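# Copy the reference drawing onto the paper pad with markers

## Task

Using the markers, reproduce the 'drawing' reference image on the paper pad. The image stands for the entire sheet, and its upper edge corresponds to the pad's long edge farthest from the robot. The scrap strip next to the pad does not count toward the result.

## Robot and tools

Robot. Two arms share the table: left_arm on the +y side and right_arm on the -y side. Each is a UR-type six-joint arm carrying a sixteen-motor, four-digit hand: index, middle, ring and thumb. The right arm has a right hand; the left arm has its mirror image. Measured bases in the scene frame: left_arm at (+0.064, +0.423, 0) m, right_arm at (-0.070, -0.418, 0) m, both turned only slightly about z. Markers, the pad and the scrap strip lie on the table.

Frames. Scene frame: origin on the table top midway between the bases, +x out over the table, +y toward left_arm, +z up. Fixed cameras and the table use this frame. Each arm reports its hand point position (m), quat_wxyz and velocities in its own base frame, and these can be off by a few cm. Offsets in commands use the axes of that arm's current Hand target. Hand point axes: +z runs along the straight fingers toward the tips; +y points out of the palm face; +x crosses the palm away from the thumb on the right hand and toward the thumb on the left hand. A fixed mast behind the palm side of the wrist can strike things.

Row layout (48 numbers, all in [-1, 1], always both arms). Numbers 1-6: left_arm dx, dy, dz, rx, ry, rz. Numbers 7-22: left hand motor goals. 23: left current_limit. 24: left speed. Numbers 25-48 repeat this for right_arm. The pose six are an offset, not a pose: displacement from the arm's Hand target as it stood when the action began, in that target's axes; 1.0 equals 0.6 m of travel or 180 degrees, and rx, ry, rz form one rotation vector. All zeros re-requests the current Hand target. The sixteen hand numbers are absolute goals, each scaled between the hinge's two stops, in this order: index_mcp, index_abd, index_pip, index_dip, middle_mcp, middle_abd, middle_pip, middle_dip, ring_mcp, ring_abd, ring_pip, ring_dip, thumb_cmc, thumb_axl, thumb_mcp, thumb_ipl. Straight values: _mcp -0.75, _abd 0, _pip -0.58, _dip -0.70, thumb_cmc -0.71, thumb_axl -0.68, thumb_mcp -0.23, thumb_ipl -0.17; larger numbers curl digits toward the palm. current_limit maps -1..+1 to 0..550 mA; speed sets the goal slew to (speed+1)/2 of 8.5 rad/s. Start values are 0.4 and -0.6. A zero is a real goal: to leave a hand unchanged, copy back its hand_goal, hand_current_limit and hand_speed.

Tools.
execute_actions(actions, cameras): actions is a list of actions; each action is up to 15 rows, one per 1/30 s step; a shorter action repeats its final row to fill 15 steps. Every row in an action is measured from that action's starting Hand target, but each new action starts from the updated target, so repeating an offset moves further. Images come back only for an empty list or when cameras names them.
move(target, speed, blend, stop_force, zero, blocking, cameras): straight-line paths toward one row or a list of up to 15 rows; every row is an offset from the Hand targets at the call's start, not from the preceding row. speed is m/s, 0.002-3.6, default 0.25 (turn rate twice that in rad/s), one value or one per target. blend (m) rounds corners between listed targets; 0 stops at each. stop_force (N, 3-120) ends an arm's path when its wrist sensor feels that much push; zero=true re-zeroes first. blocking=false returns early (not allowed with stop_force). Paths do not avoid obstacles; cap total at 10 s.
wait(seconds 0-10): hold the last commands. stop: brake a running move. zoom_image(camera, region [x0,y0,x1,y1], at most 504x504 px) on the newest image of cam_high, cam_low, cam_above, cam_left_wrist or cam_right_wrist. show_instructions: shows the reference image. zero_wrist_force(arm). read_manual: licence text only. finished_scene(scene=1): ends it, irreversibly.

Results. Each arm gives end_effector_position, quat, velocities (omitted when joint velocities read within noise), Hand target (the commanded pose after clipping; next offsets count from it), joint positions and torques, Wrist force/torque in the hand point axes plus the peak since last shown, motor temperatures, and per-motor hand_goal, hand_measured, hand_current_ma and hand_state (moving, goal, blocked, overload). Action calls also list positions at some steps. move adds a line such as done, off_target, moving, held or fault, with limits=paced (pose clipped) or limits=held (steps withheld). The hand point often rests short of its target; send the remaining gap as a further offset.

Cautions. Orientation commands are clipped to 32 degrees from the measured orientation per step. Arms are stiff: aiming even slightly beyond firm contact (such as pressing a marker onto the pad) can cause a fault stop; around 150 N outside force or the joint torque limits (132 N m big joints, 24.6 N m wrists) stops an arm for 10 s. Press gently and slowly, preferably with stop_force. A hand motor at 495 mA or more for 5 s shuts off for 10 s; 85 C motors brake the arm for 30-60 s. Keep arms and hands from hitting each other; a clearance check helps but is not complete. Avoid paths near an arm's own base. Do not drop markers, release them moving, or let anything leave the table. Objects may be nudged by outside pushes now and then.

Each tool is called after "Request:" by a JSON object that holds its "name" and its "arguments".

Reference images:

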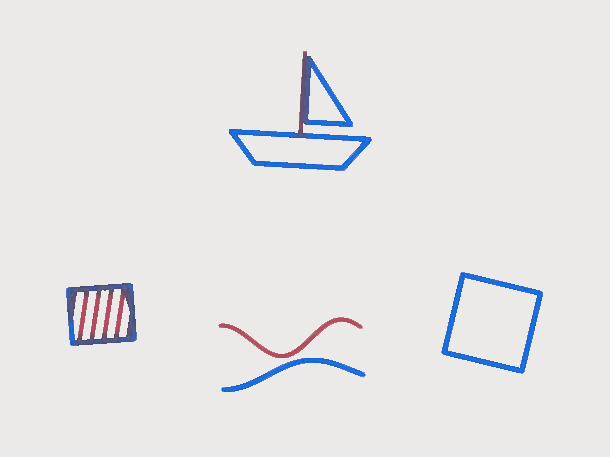

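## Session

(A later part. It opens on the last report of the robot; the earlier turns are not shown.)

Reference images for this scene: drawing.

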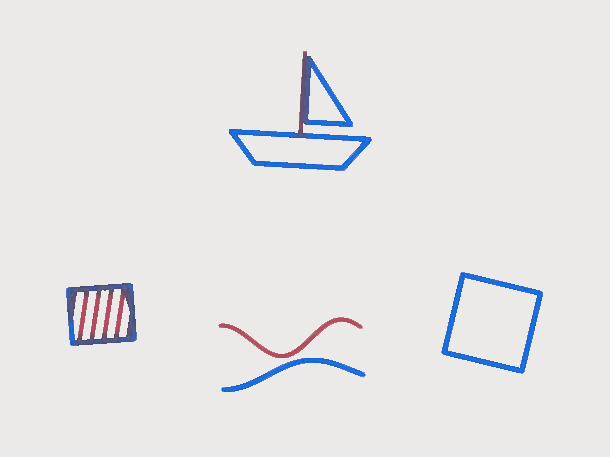

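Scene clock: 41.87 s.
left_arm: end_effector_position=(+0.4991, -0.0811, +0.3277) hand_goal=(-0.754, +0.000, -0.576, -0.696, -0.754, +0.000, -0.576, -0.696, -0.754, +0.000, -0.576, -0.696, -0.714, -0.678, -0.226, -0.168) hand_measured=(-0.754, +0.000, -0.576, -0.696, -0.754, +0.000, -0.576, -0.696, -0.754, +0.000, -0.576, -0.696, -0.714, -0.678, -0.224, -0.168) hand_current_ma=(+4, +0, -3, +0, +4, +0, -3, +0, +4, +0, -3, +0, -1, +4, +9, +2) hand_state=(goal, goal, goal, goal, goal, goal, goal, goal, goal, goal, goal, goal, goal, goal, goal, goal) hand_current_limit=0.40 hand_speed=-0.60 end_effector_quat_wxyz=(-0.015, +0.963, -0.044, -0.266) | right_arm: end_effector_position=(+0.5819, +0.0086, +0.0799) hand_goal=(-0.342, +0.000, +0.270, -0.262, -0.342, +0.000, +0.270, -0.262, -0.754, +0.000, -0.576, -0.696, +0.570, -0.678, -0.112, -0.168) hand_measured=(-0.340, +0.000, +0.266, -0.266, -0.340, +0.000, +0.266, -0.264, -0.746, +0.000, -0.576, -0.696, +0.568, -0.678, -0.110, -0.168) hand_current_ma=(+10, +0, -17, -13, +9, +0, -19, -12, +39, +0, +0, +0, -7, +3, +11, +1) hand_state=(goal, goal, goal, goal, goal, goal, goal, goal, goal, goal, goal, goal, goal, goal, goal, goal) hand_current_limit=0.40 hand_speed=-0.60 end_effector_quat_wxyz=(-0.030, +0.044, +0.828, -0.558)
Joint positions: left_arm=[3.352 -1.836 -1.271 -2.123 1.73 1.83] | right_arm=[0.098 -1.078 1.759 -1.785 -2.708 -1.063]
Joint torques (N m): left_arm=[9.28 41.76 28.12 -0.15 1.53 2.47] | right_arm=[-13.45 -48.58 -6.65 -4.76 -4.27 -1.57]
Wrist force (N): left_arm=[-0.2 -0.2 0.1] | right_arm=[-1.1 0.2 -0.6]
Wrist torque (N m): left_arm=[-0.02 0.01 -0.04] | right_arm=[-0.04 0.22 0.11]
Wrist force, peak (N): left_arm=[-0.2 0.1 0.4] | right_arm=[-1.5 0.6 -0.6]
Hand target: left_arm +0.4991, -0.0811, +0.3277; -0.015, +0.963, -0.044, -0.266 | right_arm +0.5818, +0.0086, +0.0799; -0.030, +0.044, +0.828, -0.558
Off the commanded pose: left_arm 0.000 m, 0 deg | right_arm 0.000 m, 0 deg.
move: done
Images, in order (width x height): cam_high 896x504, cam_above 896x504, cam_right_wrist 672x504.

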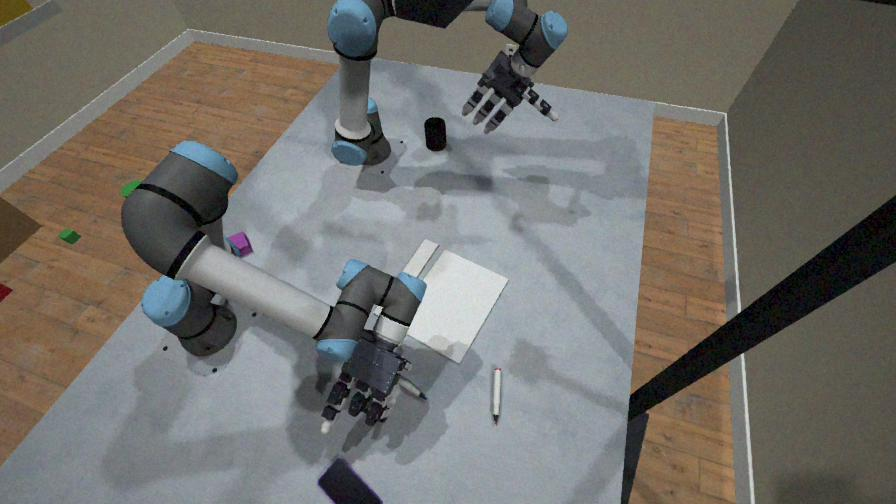

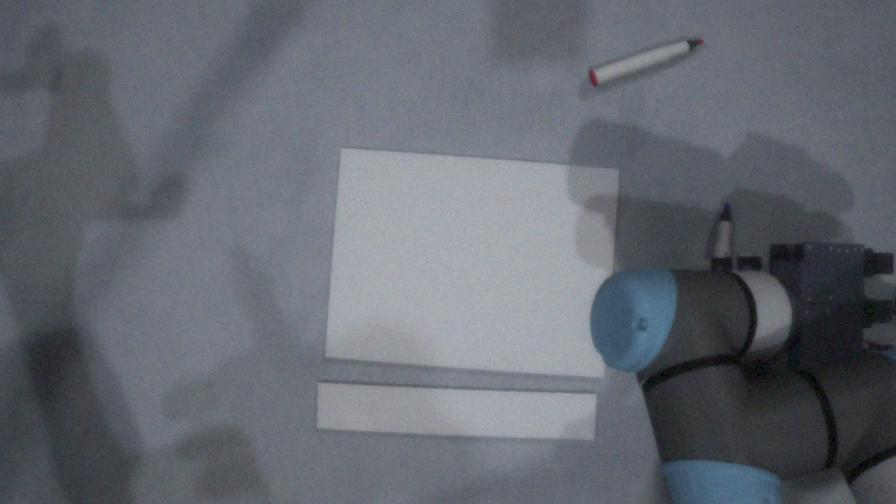

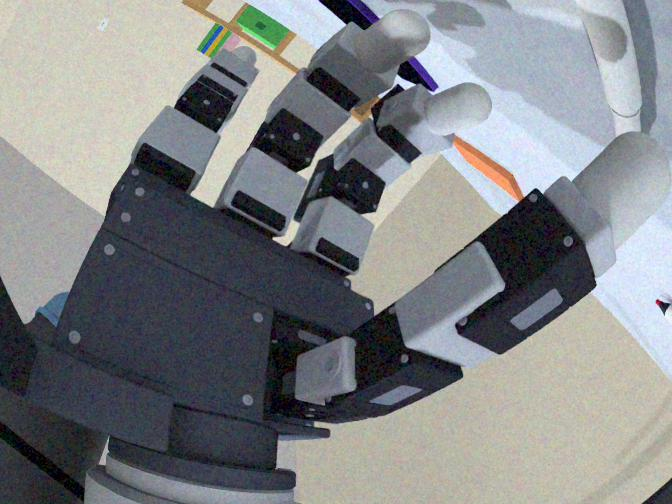

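Request:
{"name": "move", "arguments": {"target": [0,0,0,0,0,0,-0.754,0,-0.576,-0.696,-0.754,0,-0.576,-0.696,-0.754,0,-0.576,-0.696,-0.714,-0.678,-0.226,-0.168,0.4,-0.6,0.0088,0.0458,-0.002,0,0.0386,0.0156,-0.342,0,0.270,-0.261,-0.342,0,0.270,-0.261,-0.754,0,-0.576,-0.696,0.571,-0.678,-0.112,-0.168,0.4,-0.6], "speed": 0.05, "stop_force": 6, "cameras": ["cam_high","cam_right_wrist","cam_above","cam_low"]}}

Request:
{"name": "zoom_image", "arguments": {"camera": "cam_right_wrist", "region": [300, 0, 672, 300]}}

Request:
{"name": "zoom_image", "arguments": {"camera": "cam_low", "region": [300, 180, 540, 300]}}

Scene clock: 47.80 s.
left_arm: end_effector_position=(+0.4991, -0.0811, +0.3277) hand_goal=(-0.754, +0.000, -0.576, -0.696, -0.754, +0.000, -0.576, -0.696, -0.754, +0.000, -0.576, -0.696, -0.714, -0.678, -0.226, -0.168) hand_measured=(-0.754, +0.000, -0.576, -0.696, -0.754, +0.000, -0.576, -0.696, -0.754, +0.000, -0.576, -0.696, -0.714, -0.678, -0.224, -0.168) hand_current_ma=(+4, +0, -3, +0, +4, +0, -3, +0, +4, +0, -3, +0, -1, +4, +9, +2) hand_state=(goal, goal, goal, goal, goal, goal, goal, goal, goal, goal, goal, goal, goal, goal, goal, goal) hand_current_limit=0.40 hand_speed=-0.60 end_effector_quat_wxyz=(-0.015, +0.963, -0.044, -0.266) | right_arm: end_effector_position=(+0.5778, +0.0205, +0.0549) hand_goal=(-0.342, +0.000, +0.270, -0.262, -0.342, +0.000, +0.270, -0.262, -0.754, +0.000, -0.576, -0.696, +0.570, -0.678, -0.112, -0.168) hand_measured=(-0.340, +0.000, +0.266, -0.266, -0.340, +0.000, +0.266, -0.264, -0.746, +0.000, -0.576, -0.696, +0.568, -0.678, -0.110, -0.168) hand_current_ma=(+10, +0, -17, -13, +9, +0, -19, -12, +39, +0, +0, +0, -7, +3, +11, +1) hand_state=(goal, goal, goal, goal, goal, goal, goal, goal, goal, goal, goal, goal, goal, goal, goal, goal) hand_current_limit=0.40 hand_speed=-0.60 end_effector_quat_wxyz=(-0.067, +0.098, +0.823, -0.555)
Joint positions: left_arm=[3.352 -1.836 -1.271 -2.123 1.73 1.83] | right_arm=[0.112 -1.003 1.651 -1.514 -2.627 -0.798]
Joint torques (N m): left_arm=[9.88 41.63 27.93 -0.22 1.48 2.58] | right_arm=[12.71 -25.47 -27.11 1.46 1.3 1.21]
Wrist force (N): left_arm=[-0.1 -0.1 0.0] | right_arm=[-0.9 0.2 -0.3]
Wrist torque (N m): left_arm=[0.00 0.00 -0.03] | right_arm=[-0.06 0.20 0.03]
Wrist force, peak (N): left_arm=[-0.1 -0.1 0.5] | right_arm=[-1.3 0.5 -0.7]
Hand target: left_arm +0.4991, -0.0811, +0.3277; -0.015, +0.963, -0.044, -0.266 | right_arm +0.5778, +0.0205, +0.0549; -0.067, +0.098, +0.823, -0.555
Off the commanded pose: left_arm 0.000 m, 0 deg | right_arm 0.000 m, 0 deg.
move: done
Images, in order (width x height): cam_high 896x504, cam_low 896x504, cam_above 896x504, cam_right_wrist 672x504.

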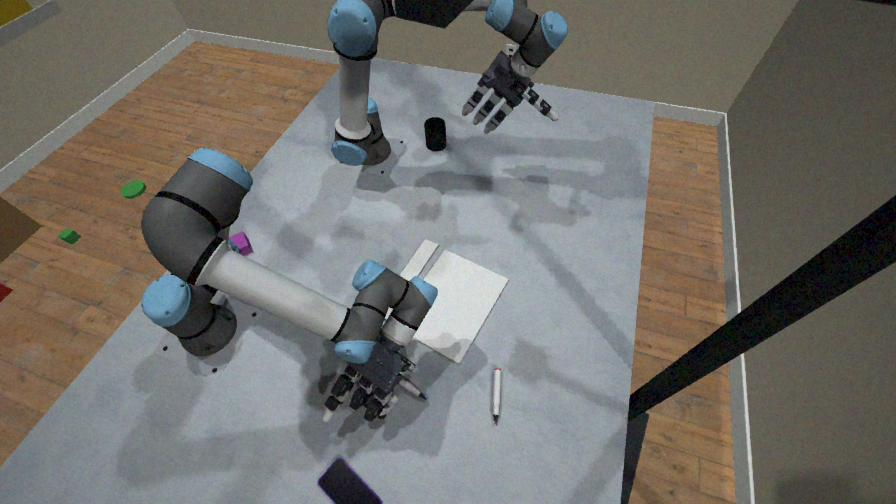

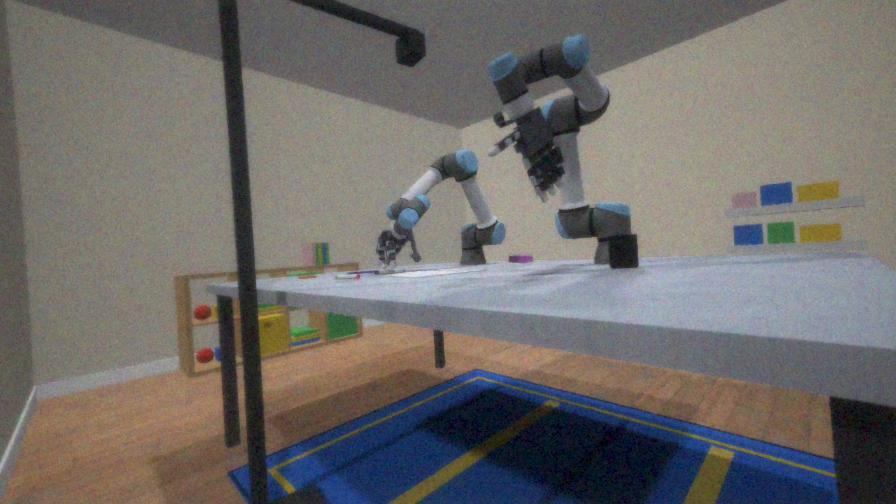

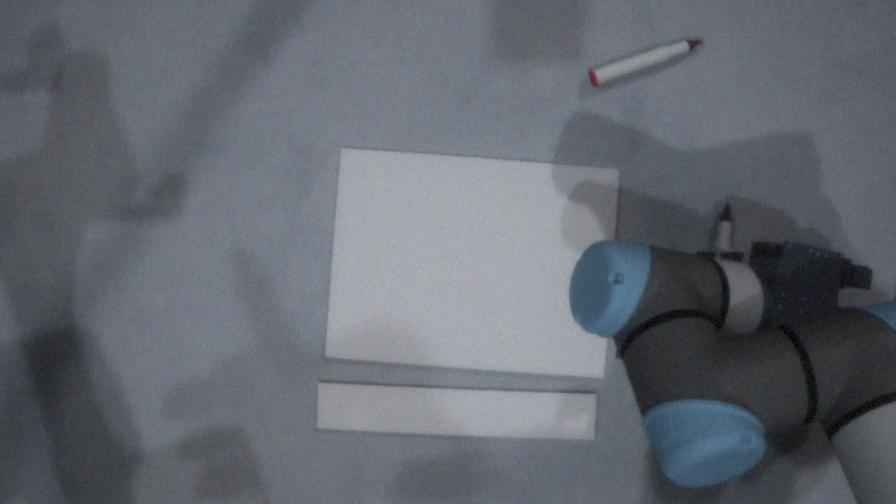

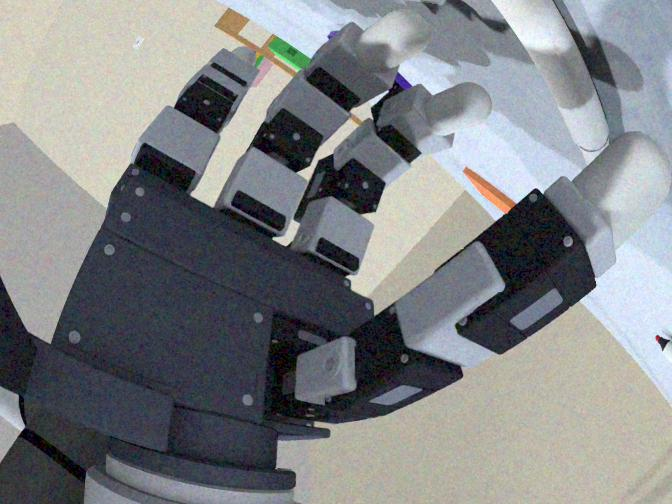

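Scaled by 1.355 from the camera's 672x504 image, which has a finer 960x720 frame.

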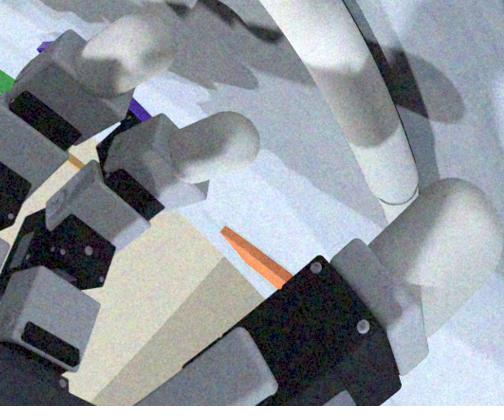

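Scaled by 2.100 from the camera's 896x504 image, which has a finer 1280x720 frame.

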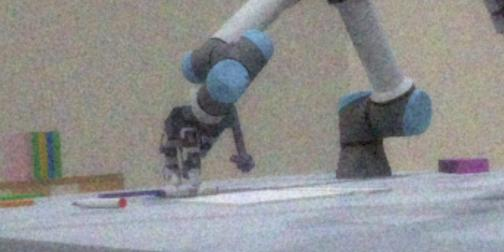

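Request:
{"name": "move", "arguments": {"target": [0,0,0,0,0,0,-0.754,0,-0.576,-0.696,-0.754,0,-0.576,-0.696,-0.754,0,-0.576,-0.696,-0.714,-0.678,-0.226,-0.168,0.4,-0.6,0.0,0.0289,0.01167,0,0.0103,0.0042,-0.342,0,0.270,-0.261,-0.342,0,0.270,-0.261,-0.754,0,-0.576,-0.696,0.571,-0.678,-0.112,-0.168,0.4,-0.6], "speed": 0.03, "stop_force": 4, "cameras": ["cam_right_wrist","cam_low"]}}

Request:
{"name": "zoom_image", "arguments": {"camera": "cam_right_wrist", "region": [300, 0, 672, 300]}}

Request:
{"name": "zoom_image", "arguments": {"camera": "cam_low", "region": [340, 220, 460, 290]}}

Scene clock: 50.83 s.
left_arm: end_effector_position=(+0.4991, -0.0811, +0.3277) hand_goal=(-0.754, +0.000, -0.576, -0.696, -0.754, +0.000, -0.576, -0.696, -0.754, +0.000, -0.576, -0.696, -0.714, -0.678, -0.226, -0.168) hand_measured=(-0.754, +0.000, -0.576, -0.696, -0.754, +0.000, -0.576, -0.696, -0.754, +0.000, -0.576, -0.696, -0.714, -0.678, -0.224, -0.168) hand_current_ma=(+4, +0, -3, +0, +4, +0, -3, +0, +4, +0, -3, +0, -1, +4, +9, +2) hand_state=(goal, goal, goal, goal, goal, goal, goal, goal, goal, goal, goal, goal, goal, goal, goal, goal) hand_current_limit=0.40 hand_speed=-0.60 end_effector_quat_wxyz=(-0.015, +0.963, -0.044, -0.266) | right_arm: end_effector_position=(+0.5778, +0.0205, +0.0362) hand_goal=(-0.342, +0.000, +0.270, -0.262, -0.342, +0.000, +0.270, -0.262, -0.754, +0.000, -0.576, -0.696, +0.570, -0.678, -0.112, -0.168) hand_measured=(-0.340, +0.000, +0.266, -0.266, -0.340, +0.000, +0.266, -0.264, -0.746, +0.000, -0.576, -0.696, +0.568, -0.678, -0.110, -0.168) hand_current_ma=(+10, +0, -17, -13, +9, +0, -19, -12, +39, +0, +0, +0, -7, +3, +11, +1) hand_state=(goal, goal, goal, goal, goal, goal, goal, goal, goal, goal, goal, goal, goal, goal, goal, goal) hand_current_limit=0.40 hand_speed=-0.60 end_effector_quat_wxyz=(-0.076, +0.113, +0.821, -0.554)
Joint positions: left_arm=[3.352 -1.836 -1.271 -2.123 1.73 1.83] | right_arm=[0.11 -0.965 1.633 -1.493 -2.606 -0.75]
Joint torques (N m): left_arm=[9.14 40.58 28.78 -0.02 1.43 2.53] | right_arm=[-13.86 -27.28 -26.86 1.57 1.4 0.98]
Wrist force (N): left_arm=[0.2 0.1 0.2] | right_arm=[-0.7 0.1 -0.4]
Wrist torque (N m): left_arm=[0.02 -0.03 -0.01] | right_arm=[-0.06 0.17 0.05]
Wrist force, peak (N): left_arm=[-0.2 0.4 0.1] | right_arm=[-1.0 0.0 -0.8]
Hand target: left_arm +0.4991, -0.0811, +0.3277; -0.015, +0.963, -0.044, -0.266 | right_arm +0.5778, +0.0205, +0.0362; -0.076, +0.113, +0.821, -0.554
Off the commanded pose: left_arm 0.000 m, 0 deg | right_arm 0.000 m, 0 deg.
move: done
Images, in order (width x height): cam_low 896x504, cam_right_wrist 672x504.

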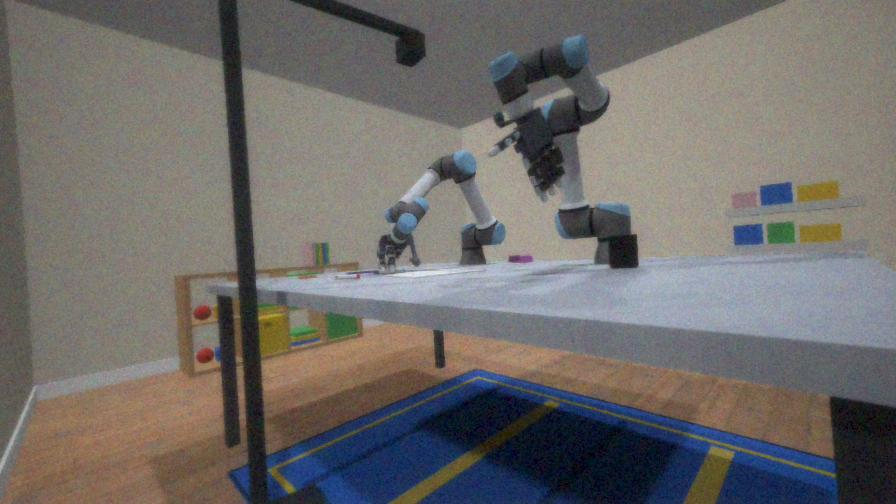

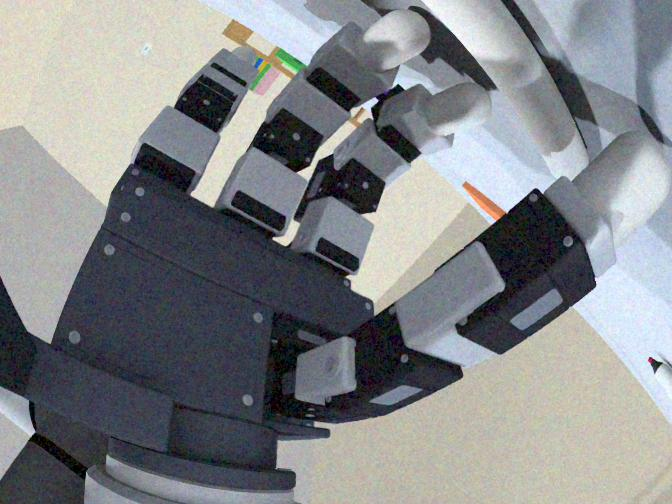

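Scaled by 1.355 from the camera's 672x504 image, which has a finer 960x720 frame.

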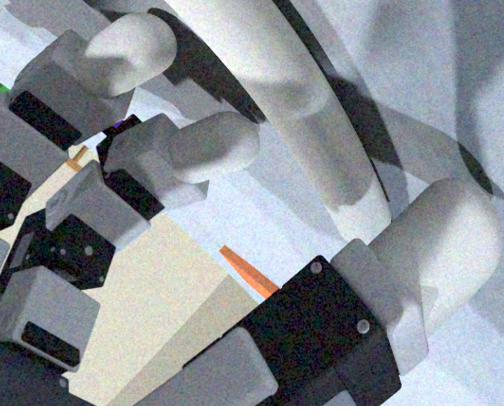

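Scaled by 4.200 from the camera's 896x504 image, which has a finer 1280x720 frame.

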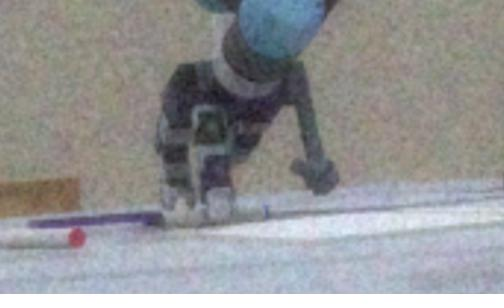

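Request:
{"name": "move", "arguments": {"target": [0,0,0,0,0,0,-0.754,0,-0.576,-0.696,-0.754,0,-0.576,-0.696,-0.754,0,-0.576,-0.696,-0.714,-0.678,-0.226,-0.168,0.4,-0.6,0,0,0,0,0,0,-0.0685,0,0.120,-0.261,-0.0685,0,0.120,-0.261,-0.754,0,-0.576,-0.696,0.571,-0.678,-0.01,-0.168,0.0,-0.9], "speed": 0.05, "cameras": ["cam_right_wrist"]}}

Request:
{"name": "zoom_image", "arguments": {"camera": "cam_right_wrist", "region": [300, 0, 672, 300]}}

Scene clock: 52.37 s.
left_arm: end_effector_position=(+0.4991, -0.0811, +0.3277) hand_goal=(-0.754, +0.000, -0.576, -0.696, -0.754, +0.000, -0.576, -0.696, -0.754, +0.000, -0.576, -0.696, -0.714, -0.678, -0.226, -0.168) hand_measured=(-0.754, +0.000, -0.576, -0.696, -0.754, +0.000, -0.576, -0.696, -0.754, +0.000, -0.576, -0.696, -0.714, -0.678, -0.224, -0.168) hand_current_ma=(+4, +0, -3, +0, +4, +0, -3, +0, +4, +0, -3, +0, -1, +4, +9, +2) hand_state=(goal, goal, goal, goal, goal, goal, goal, goal, goal, goal, goal, goal, goal, goal, goal, goal) hand_current_limit=0.40 hand_speed=-0.60 end_effector_quat_wxyz=(-0.015, +0.963, -0.044, -0.266) | right_arm: end_effector_position=(+0.5778, +0.0205, +0.0362) hand_goal=(-0.068, +0.000, +0.120, -0.262, -0.068, +0.000, +0.120, -0.262, -0.754, +0.000, -0.576, -0.696, +0.570, -0.678, -0.010, -0.168) hand_measured=(-0.280, +0.002, +0.186, -0.238, -0.276, +0.002, +0.186, -0.242, -0.746, +0.000, -0.576, -0.696, +0.568, -0.678, -0.012, -0.168) hand_current_ma=(-275, +4, +275, +110, -275, +4, +275, +91, +39, +0, +0, +0, -7, +3, -11, +1) hand_state=(blocked, goal, blocked, blocked, blocked, goal, blocked, blocked, goal, goal, goal, goal, goal, goal, goal, goal) hand_current_limit=0.00 hand_speed=-0.90 end_effector_quat_wxyz=(-0.076, +0.113, +0.821, -0.554)
Joint positions: left_arm=[3.352 -1.836 -1.271 -2.123 1.73 1.83] | right_arm=[0.11 -0.965 1.633 -1.493 -2.606 -0.75]
Joint torques (N m): left_arm=[9.02 41.35 28.5 -0.15 1.47 2.41] | right_arm=[-8.93 -27.53 -20.24 0.61 1.45 0.57]
Wrist force (N): left_arm=[0.0 0.2 0.1] | right_arm=[0.2 -20.2 -1.4]
Wrist torque (N m): left_arm=[0.04 0.00 -0.04] | right_arm=[-0.40 0.18 -0.06]
Wrist force, peak (N): left_arm=[0.0 -0.1 0.5] | right_arm=[0.1 -20.4 -1.3]
Hand target: left_arm +0.4991, -0.0811, +0.3277; -0.015, +0.963, -0.044, -0.266 | right_arm +0.5778, +0.0205, +0.0362; -0.076, +0.113, +0.821, -0.554
Off the commanded pose: left_arm 0.000 m, 0 deg | right_arm 0.000 m, 0 deg.
move: done
Images, in order (width x height): cam_right_wrist 672x504.

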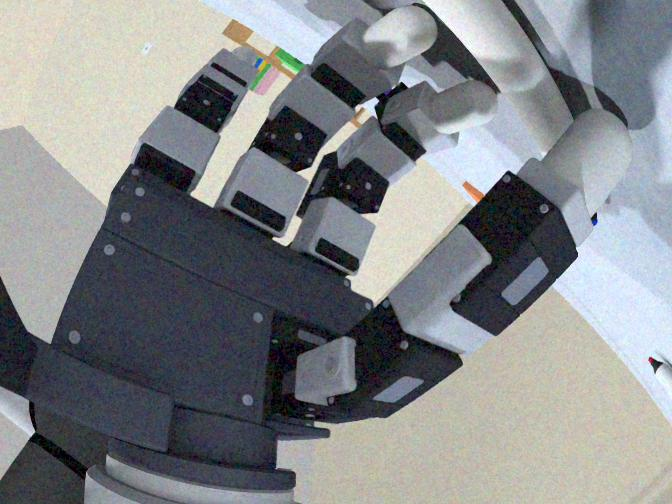

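Scaled by 1.355 from the camera's 672x504 image, which has a finer 960x720 frame.

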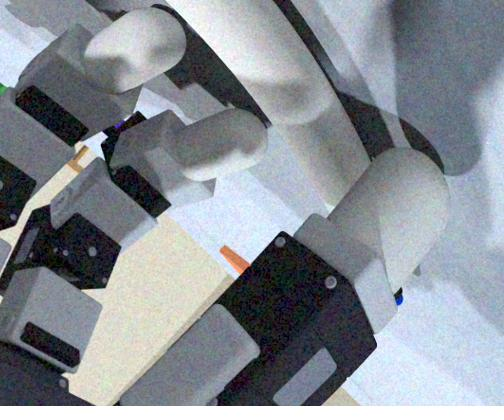

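Request:
{"name": "move", "arguments": {"target": [0,0,0,0,0,0,-0.754,0,-0.576,-0.696,-0.754,0,-0.576,-0.696,-0.754,0,-0.576,-0.696,-0.714,-0.678,-0.226,-0.168,0.4,-0.6,0,-0.0077,-0.0031,0,0,0,-0.0685,0,0.120,-0.261,-0.0685,0,0.120,-0.261,-0.754,0,-0.576,-0.696,0.571,-0.678,-0.01,-0.168,0.0,-0.9], "speed": 0.03, "cameras": ["cam_right_wrist"]}}

Request:
{"name": "zoom_image", "arguments": {"camera": "cam_right_wrist", "region": [300, 0, 672, 300]}}

Scene clock: 54.13 s.
left_arm: end_effector_position=(+0.4991, -0.0811, +0.3277) hand_goal=(-0.754, +0.000, -0.576, -0.696, -0.754, +0.000, -0.576, -0.696, -0.754, +0.000, -0.576, -0.696, -0.714, -0.678, -0.226, -0.168) hand_measured=(-0.754, +0.000, -0.576, -0.696, -0.754, +0.000, -0.576, -0.696, -0.754, +0.000, -0.576, -0.696, -0.714, -0.678, -0.224, -0.168) hand_current_ma=(+4, +0, -3, +0, +4, +0, -3, +0, +4, +0, -3, +0, -1, +4, +9, +2) hand_state=(goal, goal, goal, goal, goal, goal, goal, goal, goal, goal, goal, goal, goal, goal, goal, goal) hand_current_limit=0.40 hand_speed=-0.60 end_effector_quat_wxyz=(-0.015, +0.963, -0.044, -0.266) | right_arm: end_effector_position=(+0.5778, +0.0205, +0.0411) hand_goal=(-0.068, +0.000, +0.120, -0.262, -0.068, +0.000, +0.120, -0.262, -0.754, +0.000, -0.576, -0.696, +0.570, -0.678, -0.010, -0.168) hand_measured=(-0.068, +0.002, +0.122, -0.260, -0.068, +0.002, +0.122, -0.260, -0.746, +0.000, -0.576, -0.696, +0.568, -0.678, -0.012, -0.168) hand_current_ma=(-1, +4, +6, +10, -1, +4, +7, +8, +39, +0, +0, +0, -7, +3, -11, +1) hand_state=(goal, goal, goal, goal, goal, goal, goal, goal, goal, goal, goal, goal, goal, goal, goal, goal) hand_current_limit=0.00 hand_speed=-0.90 end_effector_quat_wxyz=(-0.076, +0.113, +0.821, -0.554)
Joint positions: left_arm=[3.352 -1.836 -1.271 -2.123 1.73 1.83] | right_arm=[0.11 -0.972 1.63 -1.483 -2.606 -0.75]
Joint torques (N m): left_arm=[8.99 41.12 27.9 -0.09 1.43 2.44] | right_arm=[2.21 -51.05 -27.81 1.46 0.83 0.35]
Wrist force (N): left_arm=[-0.1 0.0 0.1] | right_arm=[-0.6 -0.3 -1.0]
Wrist torque (N m): left_arm=[0.00 0.01 -0.04] | right_arm=[-0.04 0.18 0.05]
Wrist force, peak (N): left_arm=[0.0 0.3 0.2] | right_arm=[0.1 -20.4 -1.4]
Hand target: left_arm +0.4991, -0.0811, +0.3277; -0.015, +0.963, -0.044, -0.266 | right_arm +0.5778, +0.0205, +0.0411; -0.076, +0.113, +0.821, -0.554
Off the commanded pose: left_arm 0.000 m, 0 deg | right_arm 0.000 m, 0 deg.
move: done
Images, in order (width x height): cam_right_wrist 672x504.

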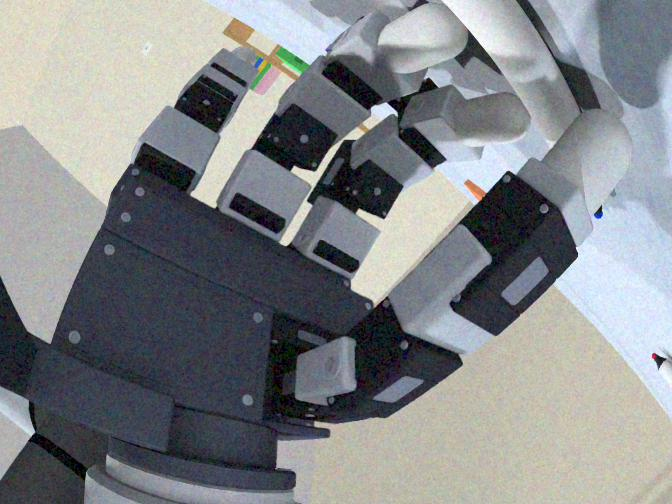

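Scaled by 1.355 from the camera's 672x504 image, which has a finer 960x720 frame.

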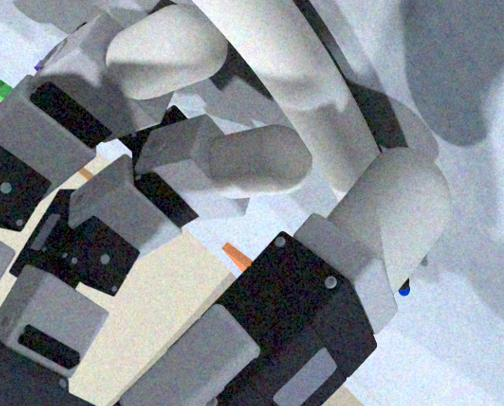

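Request:
{"name": "move", "arguments": {"target": [[0,0,0,0,0,0,-0.754,0,-0.576,-0.696,-0.754,0,-0.576,-0.696,-0.754,0,-0.576,-0.696,-0.714,-0.678,-0.226,-0.168,0.4,-0.6,0,0.0073,0.0029,0,0,0,-0.0685,0,0.120,-0.261,-0.0685,0,0.120,-0.261,-0.754,0,-0.576,-0.696,0.571,-0.678,-0.01,-0.168,0.0,-0.9],[0,0,0,0,0,0,-0.754,0,-0.576,-0.696,-0.754,0,-0.576,-0.696,-0.754,0,-0.576,-0.696,-0.714,-0.678,-0.226,-0.168,0.4,-0.6,0,0.0073,0.0029,0,0,0,0.05,0,0.090,-0.261,0.05,0,0.090,-0.261,-0.754,0,-0.576,-0.696,0.571,-0.678,0.05,-0.168,0.0,-0.9]], "speed": 0.03, "cameras": ["cam_right_wrist"]}}

Request:
{"name": "zoom_image", "arguments": {"camera": "cam_right_wrist", "region": [300, 0, 672, 300]}}

Scene clock: 57.23 s.
left_arm: end_effector_position=(+0.4991, -0.0811, +0.3277) hand_goal=(-0.754, +0.000, -0.576, -0.696, -0.754, +0.000, -0.576, -0.696, -0.754, +0.000, -0.576, -0.696, -0.714, -0.678, -0.226, -0.168) hand_measured=(-0.754, +0.000, -0.576, -0.696, -0.754, +0.000, -0.576, -0.696, -0.754, +0.000, -0.576, -0.696, -0.714, -0.678, -0.224, -0.168) hand_current_ma=(+4, +0, -3, +0, +4, +0, -3, +0, +4, +0, -3, +0, -1, +4, +9, +2) hand_state=(goal, goal, goal, goal, goal, goal, goal, goal, goal, goal, goal, goal, goal, goal, goal, goal) hand_current_limit=0.40 hand_speed=-0.60 end_effector_quat_wxyz=(-0.015, +0.963, -0.044, -0.266) | right_arm: end_effector_position=(+0.5778, +0.0206, +0.0364) hand_goal=(+0.050, +0.000, +0.090, -0.262, +0.050, +0.000, +0.090, -0.262, -0.754, +0.000, -0.576, -0.696, +0.570, -0.678, +0.050, -0.168) hand_measured=(+0.012, +0.002, +0.086, -0.260, +0.032, +0.002, +0.084, -0.262, -0.746, +0.000, -0.576, -0.696, +0.564, -0.678, +0.024, -0.180) hand_current_ma=(-182, +5, -19, +7, -86, +4, -25, -4, +39, +0, +0, +0, -25, -3, -149, -71) hand_state=(blocked, goal, goal, goal, goal, goal, goal, goal, goal, goal, goal, goal, goal, goal, blocked, goal) hand_current_limit=0.00 hand_speed=-0.90 end_effector_quat_wxyz=(-0.076, +0.113, +0.821, -0.554)
Joint positions: left_arm=[3.352 -1.836 -1.271 -2.123 1.73 1.83] | right_arm=[0.11 -0.965 1.633 -1.493 -2.606 -0.75]
Joint torques (N m): left_arm=[7.9 41.68 28.24 -0.19 1.48 2.31] | right_arm=[12.28 -26.95 -6.71 -3.97 1.07 -0.48]
Wrist force (N): left_arm=[0.0 0.1 0.3] | right_arm=[-0.5 -0.5 -0.7]
Wrist torque (N m): left_arm=[0.01 -0.01 -0.02] | right_arm=[-0.06 0.15 0.08]
Wrist force, peak (N): left_arm=[0.0 0.1 0.4] | right_arm=[-0.7 -0.5 -1.2]
Hand target: left_arm +0.4991, -0.0811, +0.3277; -0.015, +0.963, -0.044, -0.266 | right_arm +0.5778, +0.0206, +0.0364; -0.076, +0.113, +0.821, -0.554
Off the commanded pose: left_arm 0.000 m, 0 deg | right_arm 0.000 m, 0 deg.
move: done
Images, in order (width x height): cam_right_wrist 672x504.

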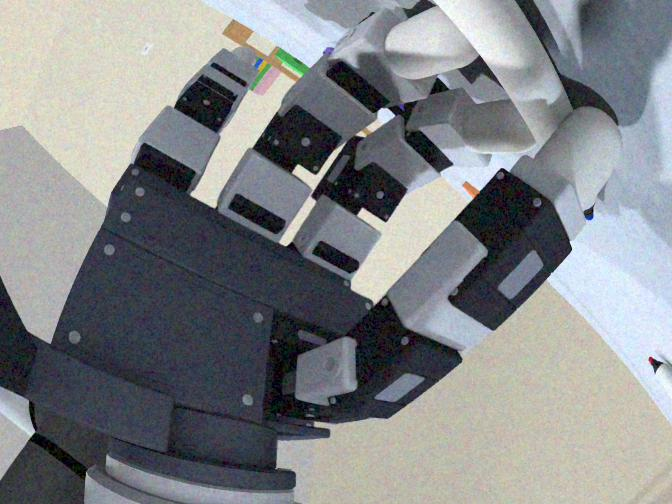

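Scaled by 1.355 from the camera's 672x504 image, which has a finer 960x720 frame.

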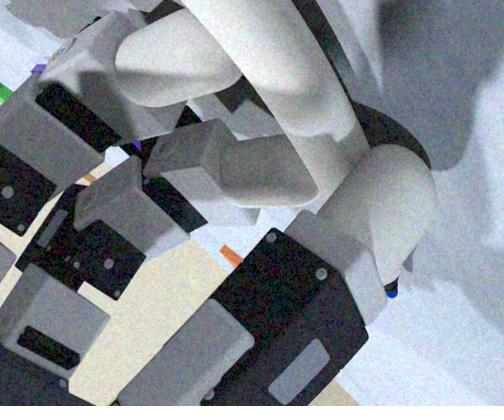

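Request:
{"name": "move", "arguments": {"target": [0,0,0,0,0,0,-0.754,0,-0.576,-0.696,-0.754,0,-0.576,-0.696,-0.754,0,-0.576,-0.696,-0.714,-0.678,-0.226,-0.168,0.4,-0.6,0,0,0,0,0,0,0.064,0,0.10,-0.255,0.08,0,0.10,-0.255,-0.754,0,-0.576,-0.696,0.571,-0.678,0.098,-0.15,0.7,-0.9], "speed": 0.03, "cameras": ["cam_right_wrist"]}}

Request:
{"name": "zoom_image", "arguments": {"camera": "cam_right_wrist", "region": [300, 0, 672, 300]}}

Scene clock: 59.23 s.
left_arm: end_effector_position=(+0.4991, -0.0811, +0.3277) hand_goal=(-0.754, +0.000, -0.576, -0.696, -0.754, +0.000, -0.576, -0.696, -0.754, +0.000, -0.576, -0.696, -0.714, -0.678, -0.226, -0.168) hand_measured=(-0.754, +0.000, -0.576, -0.696, -0.754, +0.000, -0.576, -0.696, -0.754, +0.000, -0.576, -0.696, -0.714, -0.678, -0.224, -0.168) hand_current_ma=(+4, +0, -3, +0, +4, +0, -3, +0, +4, +0, -3, +0, -1, +4, +9, +2) hand_state=(goal, goal, goal, goal, goal, goal, goal, goal, goal, goal, goal, goal, goal, goal, goal, goal) hand_current_limit=0.40 hand_speed=-0.60 end_effector_quat_wxyz=(-0.015, +0.963, -0.044, -0.266) | right_arm: end_effector_position=(+0.5778, +0.0206, +0.0364) hand_goal=(+0.064, +0.000, +0.100, -0.256, +0.080, +0.000, +0.100, -0.256, -0.754, +0.000, -0.576, -0.696, +0.570, -0.678, +0.098, -0.150) hand_measured=(+0.016, +0.002, +0.086, -0.258, +0.044, +0.002, +0.084, -0.262, -0.746, +0.000, -0.576, -0.696, +0.562, -0.680, +0.024, -0.180) hand_current_ma=(-236, +10, -64, -10, -172, +4, -70, -29, +39, +0, +0, +0, -33, -5, -452, -184) hand_state=(blocked, goal, goal, goal, blocked, goal, goal, goal, goal, goal, goal, goal, goal, goal, blocked, blocked) hand_current_limit=0.70 hand_speed=-0.90 end_effector_quat_wxyz=(-0.076, +0.113, +0.821, -0.554)
Joint positions: left_arm=[3.352 -1.836 -1.271 -2.123 1.73 1.83] | right_arm=[0.11 -0.965 1.633 -1.493 -2.606 -0.75]
Joint torques (N m): left_arm=[9.42 41.1 28.64 -0.12 1.44 2.25] | right_arm=[11.79 -27.91 -7.16 -3.71 1.7 -0.42]
Wrist force (N): left_arm=[-0.1 0.2 0.2] | right_arm=[-0.5 -1.0 -1.4]
Wrist torque (N m): left_arm=[0.02 0.00 -0.04] | right_arm=[-0.10 0.13 0.09]
Wrist force, peak (N): left_arm=[-0.2 0.1 0.4] | right_arm=[-0.5 -1.1 -1.6]
Hand target: left_arm +0.4991, -0.0811, +0.3277; -0.015, +0.963, -0.044, -0.266 | right_arm +0.5778, +0.0206, +0.0364; -0.076, +0.113, +0.821, -0.554
Off the commanded pose: left_arm 0.000 m, 0 deg | right_arm 0.000 m, 0 deg.
move: done
Images, in order (width x height): cam_right_wrist 672x504.

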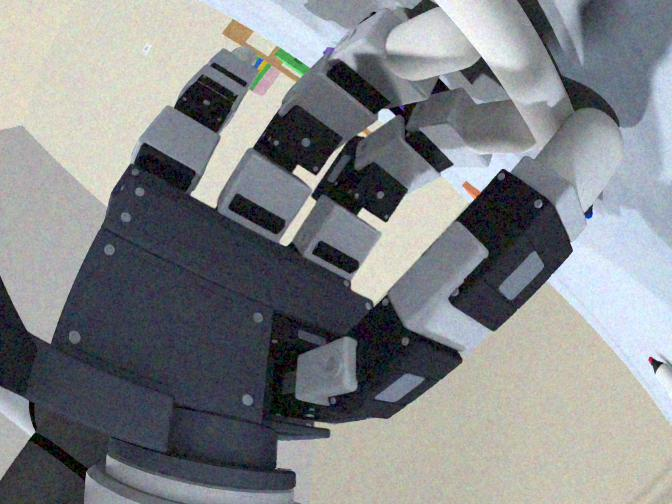

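Scaled by 1.355 from the camera's 672x504 image, which has a finer 960x720 frame.

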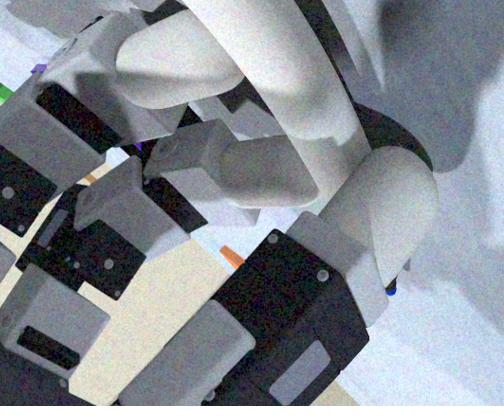

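Request:
{"name": "move", "arguments": {"target": [0,0,0,0,0,0,-0.754,0,-0.576,-0.696,-0.754,0,-0.576,-0.696,-0.754,0,-0.576,-0.696,-0.714,-0.678,-0.226,-0.168,0.4,-0.6,0,-0.0618,-0.025,0,0,0,0.064,0,0.10,-0.255,0.08,0,0.10,-0.255,-0.754,0,-0.576,-0.696,0.571,-0.678,0.098,-0.15,0.7,-0.9], "speed": 0.04, "cameras": ["cam_right_wrist","cam_low","cam_high"]}}

Request:
{"name": "zoom_image", "arguments": {"camera": "cam_right_wrist", "region": [300, 0, 672, 300]}}

Request:
{"name": "zoom_image", "arguments": {"camera": "cam_low", "region": [340, 220, 460, 290]}}

Scene clock: 61.33 s.
left_arm: end_effector_position=(+0.4991, -0.0811, +0.3277) hand_goal=(-0.754, +0.000, -0.576, -0.696, -0.754, +0.000, -0.576, -0.696, -0.754, +0.000, -0.576, -0.696, -0.714, -0.678, -0.226, -0.168) hand_measured=(-0.754, +0.000, -0.576, -0.696, -0.754, +0.000, -0.576, -0.696, -0.754, +0.000, -0.576, -0.696, -0.714, -0.678, -0.224, -0.168) hand_current_ma=(+4, +0, -3, +0, +4, +0, -3, +0, +4, +0, -3, +0, -1, +4, +9, +2) hand_state=(goal, goal, goal, goal, goal, goal, goal, goal, goal, goal, goal, goal, goal, goal, goal, goal) hand_current_limit=0.40 hand_speed=-0.60 end_effector_quat_wxyz=(-0.015, +0.963, -0.044, -0.266) | right_arm: end_effector_position=(+0.5778, +0.0206, +0.0762) hand_goal=(+0.064, +0.000, +0.100, -0.256, +0.080, +0.000, +0.100, -0.256, -0.754, +0.000, -0.576, -0.696, +0.570, -0.678, +0.098, -0.150) hand_measured=(+0.016, +0.004, +0.084, -0.260, +0.052, +0.002, +0.084, -0.262, -0.746, +0.000, -0.576, -0.696, +0.560, -0.680, +0.024, -0.180) hand_current_ma=(-236, +17, -71, -15, -136, +4, -70, -29, +39, +0, +0, +0, -42, -8, -452, -184) hand_state=(blocked, goal, goal, goal, blocked, goal, goal, goal, goal, goal, goal, goal, goal, goal, blocked, blocked) hand_current_limit=0.70 hand_speed=-0.90 end_effector_quat_wxyz=(-0.076, +0.113, +0.822, -0.554)
Joint positions: left_arm=[3.352 -1.836 -1.271 -2.123 1.73 1.83] | right_arm=[0.11 -1.02 1.603 -1.408 -2.606 -0.75]
Joint torques (N m): left_arm=[8.53 41.97 28.6 -0.12 1.3 2.26] | right_arm=[-5.37 -50.03 -27.19 1.47 -2.89 1.13]
Wrist force (N): left_arm=[0.0 -0.1 0.1] | right_arm=[-0.5 0.0 -0.9]
Wrist torque (N m): left_arm=[0.00 0.00 -0.03] | right_arm=[0.00 0.17 0.07]
Wrist force, peak (N): left_arm=[-0.1 0.3 0.3] | right_arm=[-0.9 -1.0 -1.6]
Hand target: left_arm +0.4991, -0.0811, +0.3277; -0.015, +0.963, -0.044, -0.266 | right_arm +0.5778, +0.0206, +0.0764; -0.076, +0.113, +0.821, -0.554
Off the commanded pose: left_arm 0.000 m, 0 deg | right_arm 0.000 m, 0 deg.
move: done
Images, in order (width x height): cam_high 896x504, cam_low 896x504, cam_right_wrist 672x504.

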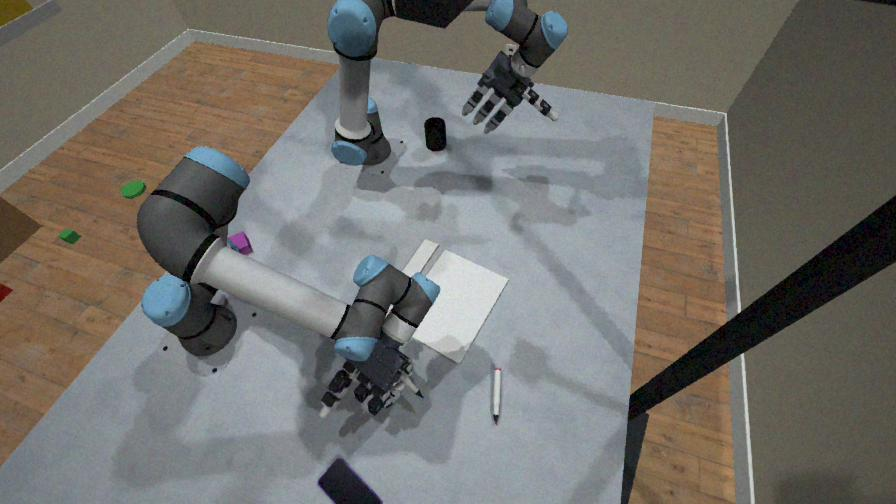

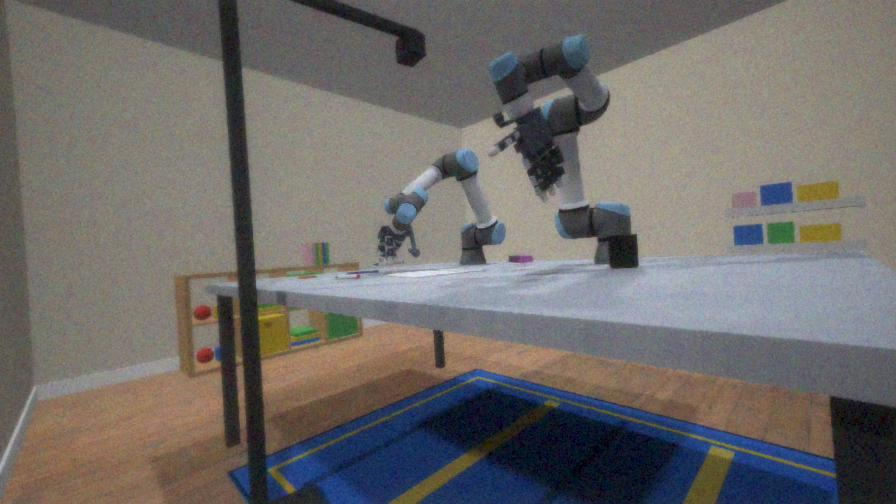

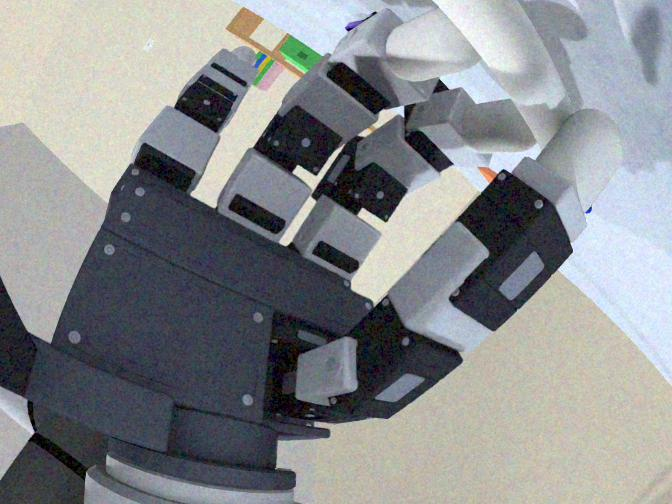

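Scaled by 1.355 from the camera's 672x504 image, which has a finer 960x720 frame.

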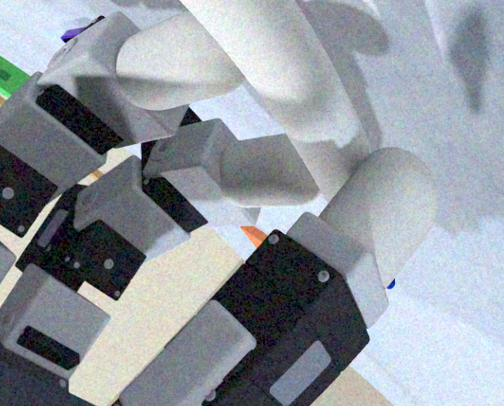

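Scaled by 4.200 from the camera's 896x504 image, which has a finer 1280x720 frame.

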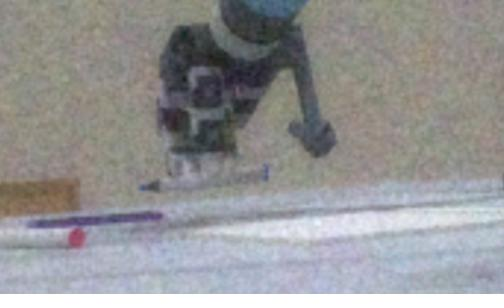

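Request:
{"name": "move", "arguments": {"target": [0,0,0,0,0,0,-0.754,0,-0.576,-0.696,-0.754,0,-0.576,-0.696,-0.754,0,-0.576,-0.696,-0.714,-0.678,-0.226,-0.168,0.4,-0.6,0.1605,-0.2345,-0.1933,0.1413,-0.3329,-0.2556,0.064,0,0.10,-0.255,0.08,0,0.10,-0.255,-0.754,0,-0.576,-0.696,0.571,-0.678,0.098,-0.15,0.7,-0.9], "speed": 0.2, "cameras": ["cam_right_wrist","cam_high"]}}

Scene clock: 67.63 s.
left_arm: end_effector_position=(+0.4991, -0.0811, +0.3277) hand_goal=(-0.754, +0.000, -0.576, -0.696, -0.754, +0.000, -0.576, -0.696, -0.754, +0.000, -0.576, -0.696, -0.714, -0.678, -0.226, -0.168) hand_measured=(-0.754, +0.000, -0.576, -0.696, -0.754, +0.000, -0.576, -0.696, -0.754, +0.000, -0.576, -0.696, -0.714, -0.678, -0.224, -0.168) hand_current_ma=(+4, +0, -3, +0, +4, +0, -3, +0, +4, +0, -3, +0, -1, +4, +9, +2) hand_state=(goal, goal, goal, goal, goal, goal, goal, goal, goal, goal, goal, goal, goal, goal, goal, goal) hand_current_limit=0.40 hand_speed=-0.60 end_effector_quat_wxyz=(-0.015, +0.963, -0.044, -0.266) | right_arm: end_effector_position=(+0.5507, +0.0474, +0.1363) hand_goal=(+0.064, +0.000, +0.100, -0.256, +0.080, +0.000, +0.100, -0.256, -0.754, +0.000, -0.576, -0.696, +0.570, -0.678, +0.098, -0.150) hand_measured=(+0.016, +0.004, +0.084, -0.260, +0.054, +0.000, +0.084, -0.262, -0.746, +0.000, -0.576, -0.696, +0.560, -0.680, +0.024, -0.180) hand_current_ma=(-236, +17, -71, -15, -125, +2, -70, -29, +39, +0, +0, +0, -46, -8, -452, -184) hand_state=(blocked, goal, goal, goal, blocked, goal, goal, goal, goal, goal, goal, goal, goal, goal, blocked, blocked) hand_current_limit=0.70 hand_speed=-0.90 end_effector_quat_wxyz=(-0.022, -0.096, +0.780, -0.618)
Joint positions: left_arm=[3.352 -1.836 -1.271 -2.123 1.73 1.83] | right_arm=[0.21 -1.181 1.824 -1.745 -2.874 -1.245]
Joint torques (N m): left_arm=[8.29 41.28 28.19 -0.11 1.22 2.04] | right_arm=[-13.87 -20.64 -28.64 0.82 1.1 1.15]
Wrist force (N): left_arm=[0.2 0.0 0.0] | right_arm=[-0.8 0.0 -1.1]
Wrist torque (N m): left_arm=[0.01 -0.03 -0.02] | right_arm=[-0.04 0.17 0.05]
Wrist force, peak (N): left_arm=[-0.1 0.1 0.5] | right_arm=[0.5 -0.7 -2.2]
Hand target: left_arm +0.4991, -0.0811, +0.3277; -0.015, +0.963, -0.044, -0.266 | right_arm +0.5507, +0.0474, +0.1363; -0.022, -0.096, +0.780, -0.618 (not the last commanded pose)
Off the commanded pose: left_arm 0.000 m, 0 deg | right_arm 0.135 m, 54 deg.
move: held (right_arm; a check stopped the path); limits=held
pose unreachable (right arm): on one or more control steps of this call, first in action 0 (counted from 0), this arm could not follow its commanded pose, so it was not sent that pose on those steps. It may still have moved: this result reports where it is.
cause: moving toward the commanded pose would bring two parts of the arm too close to each other (joints 4 (wrist 1) to 6 (wrist 3) lie between them).
Images, in order (width x height): cam_high 896x504, cam_right_wrist 672x504.

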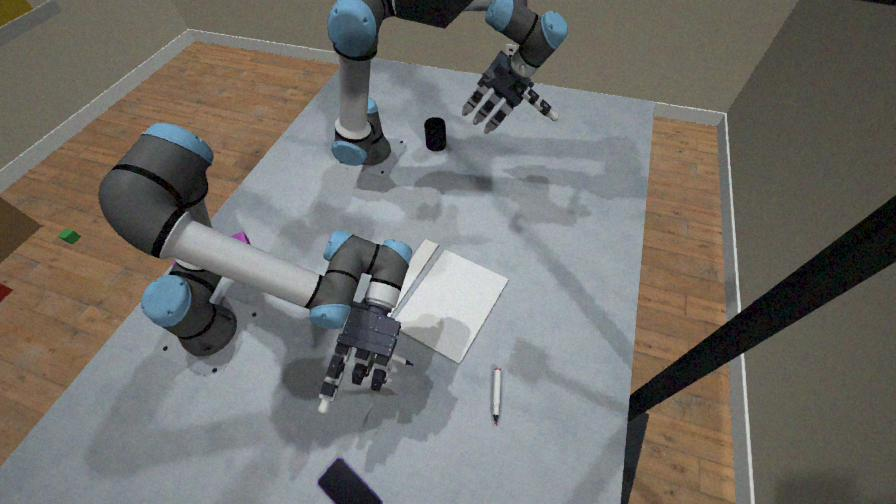

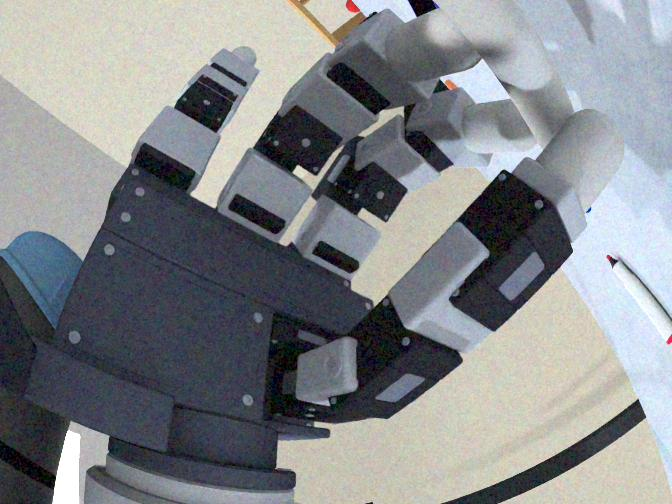

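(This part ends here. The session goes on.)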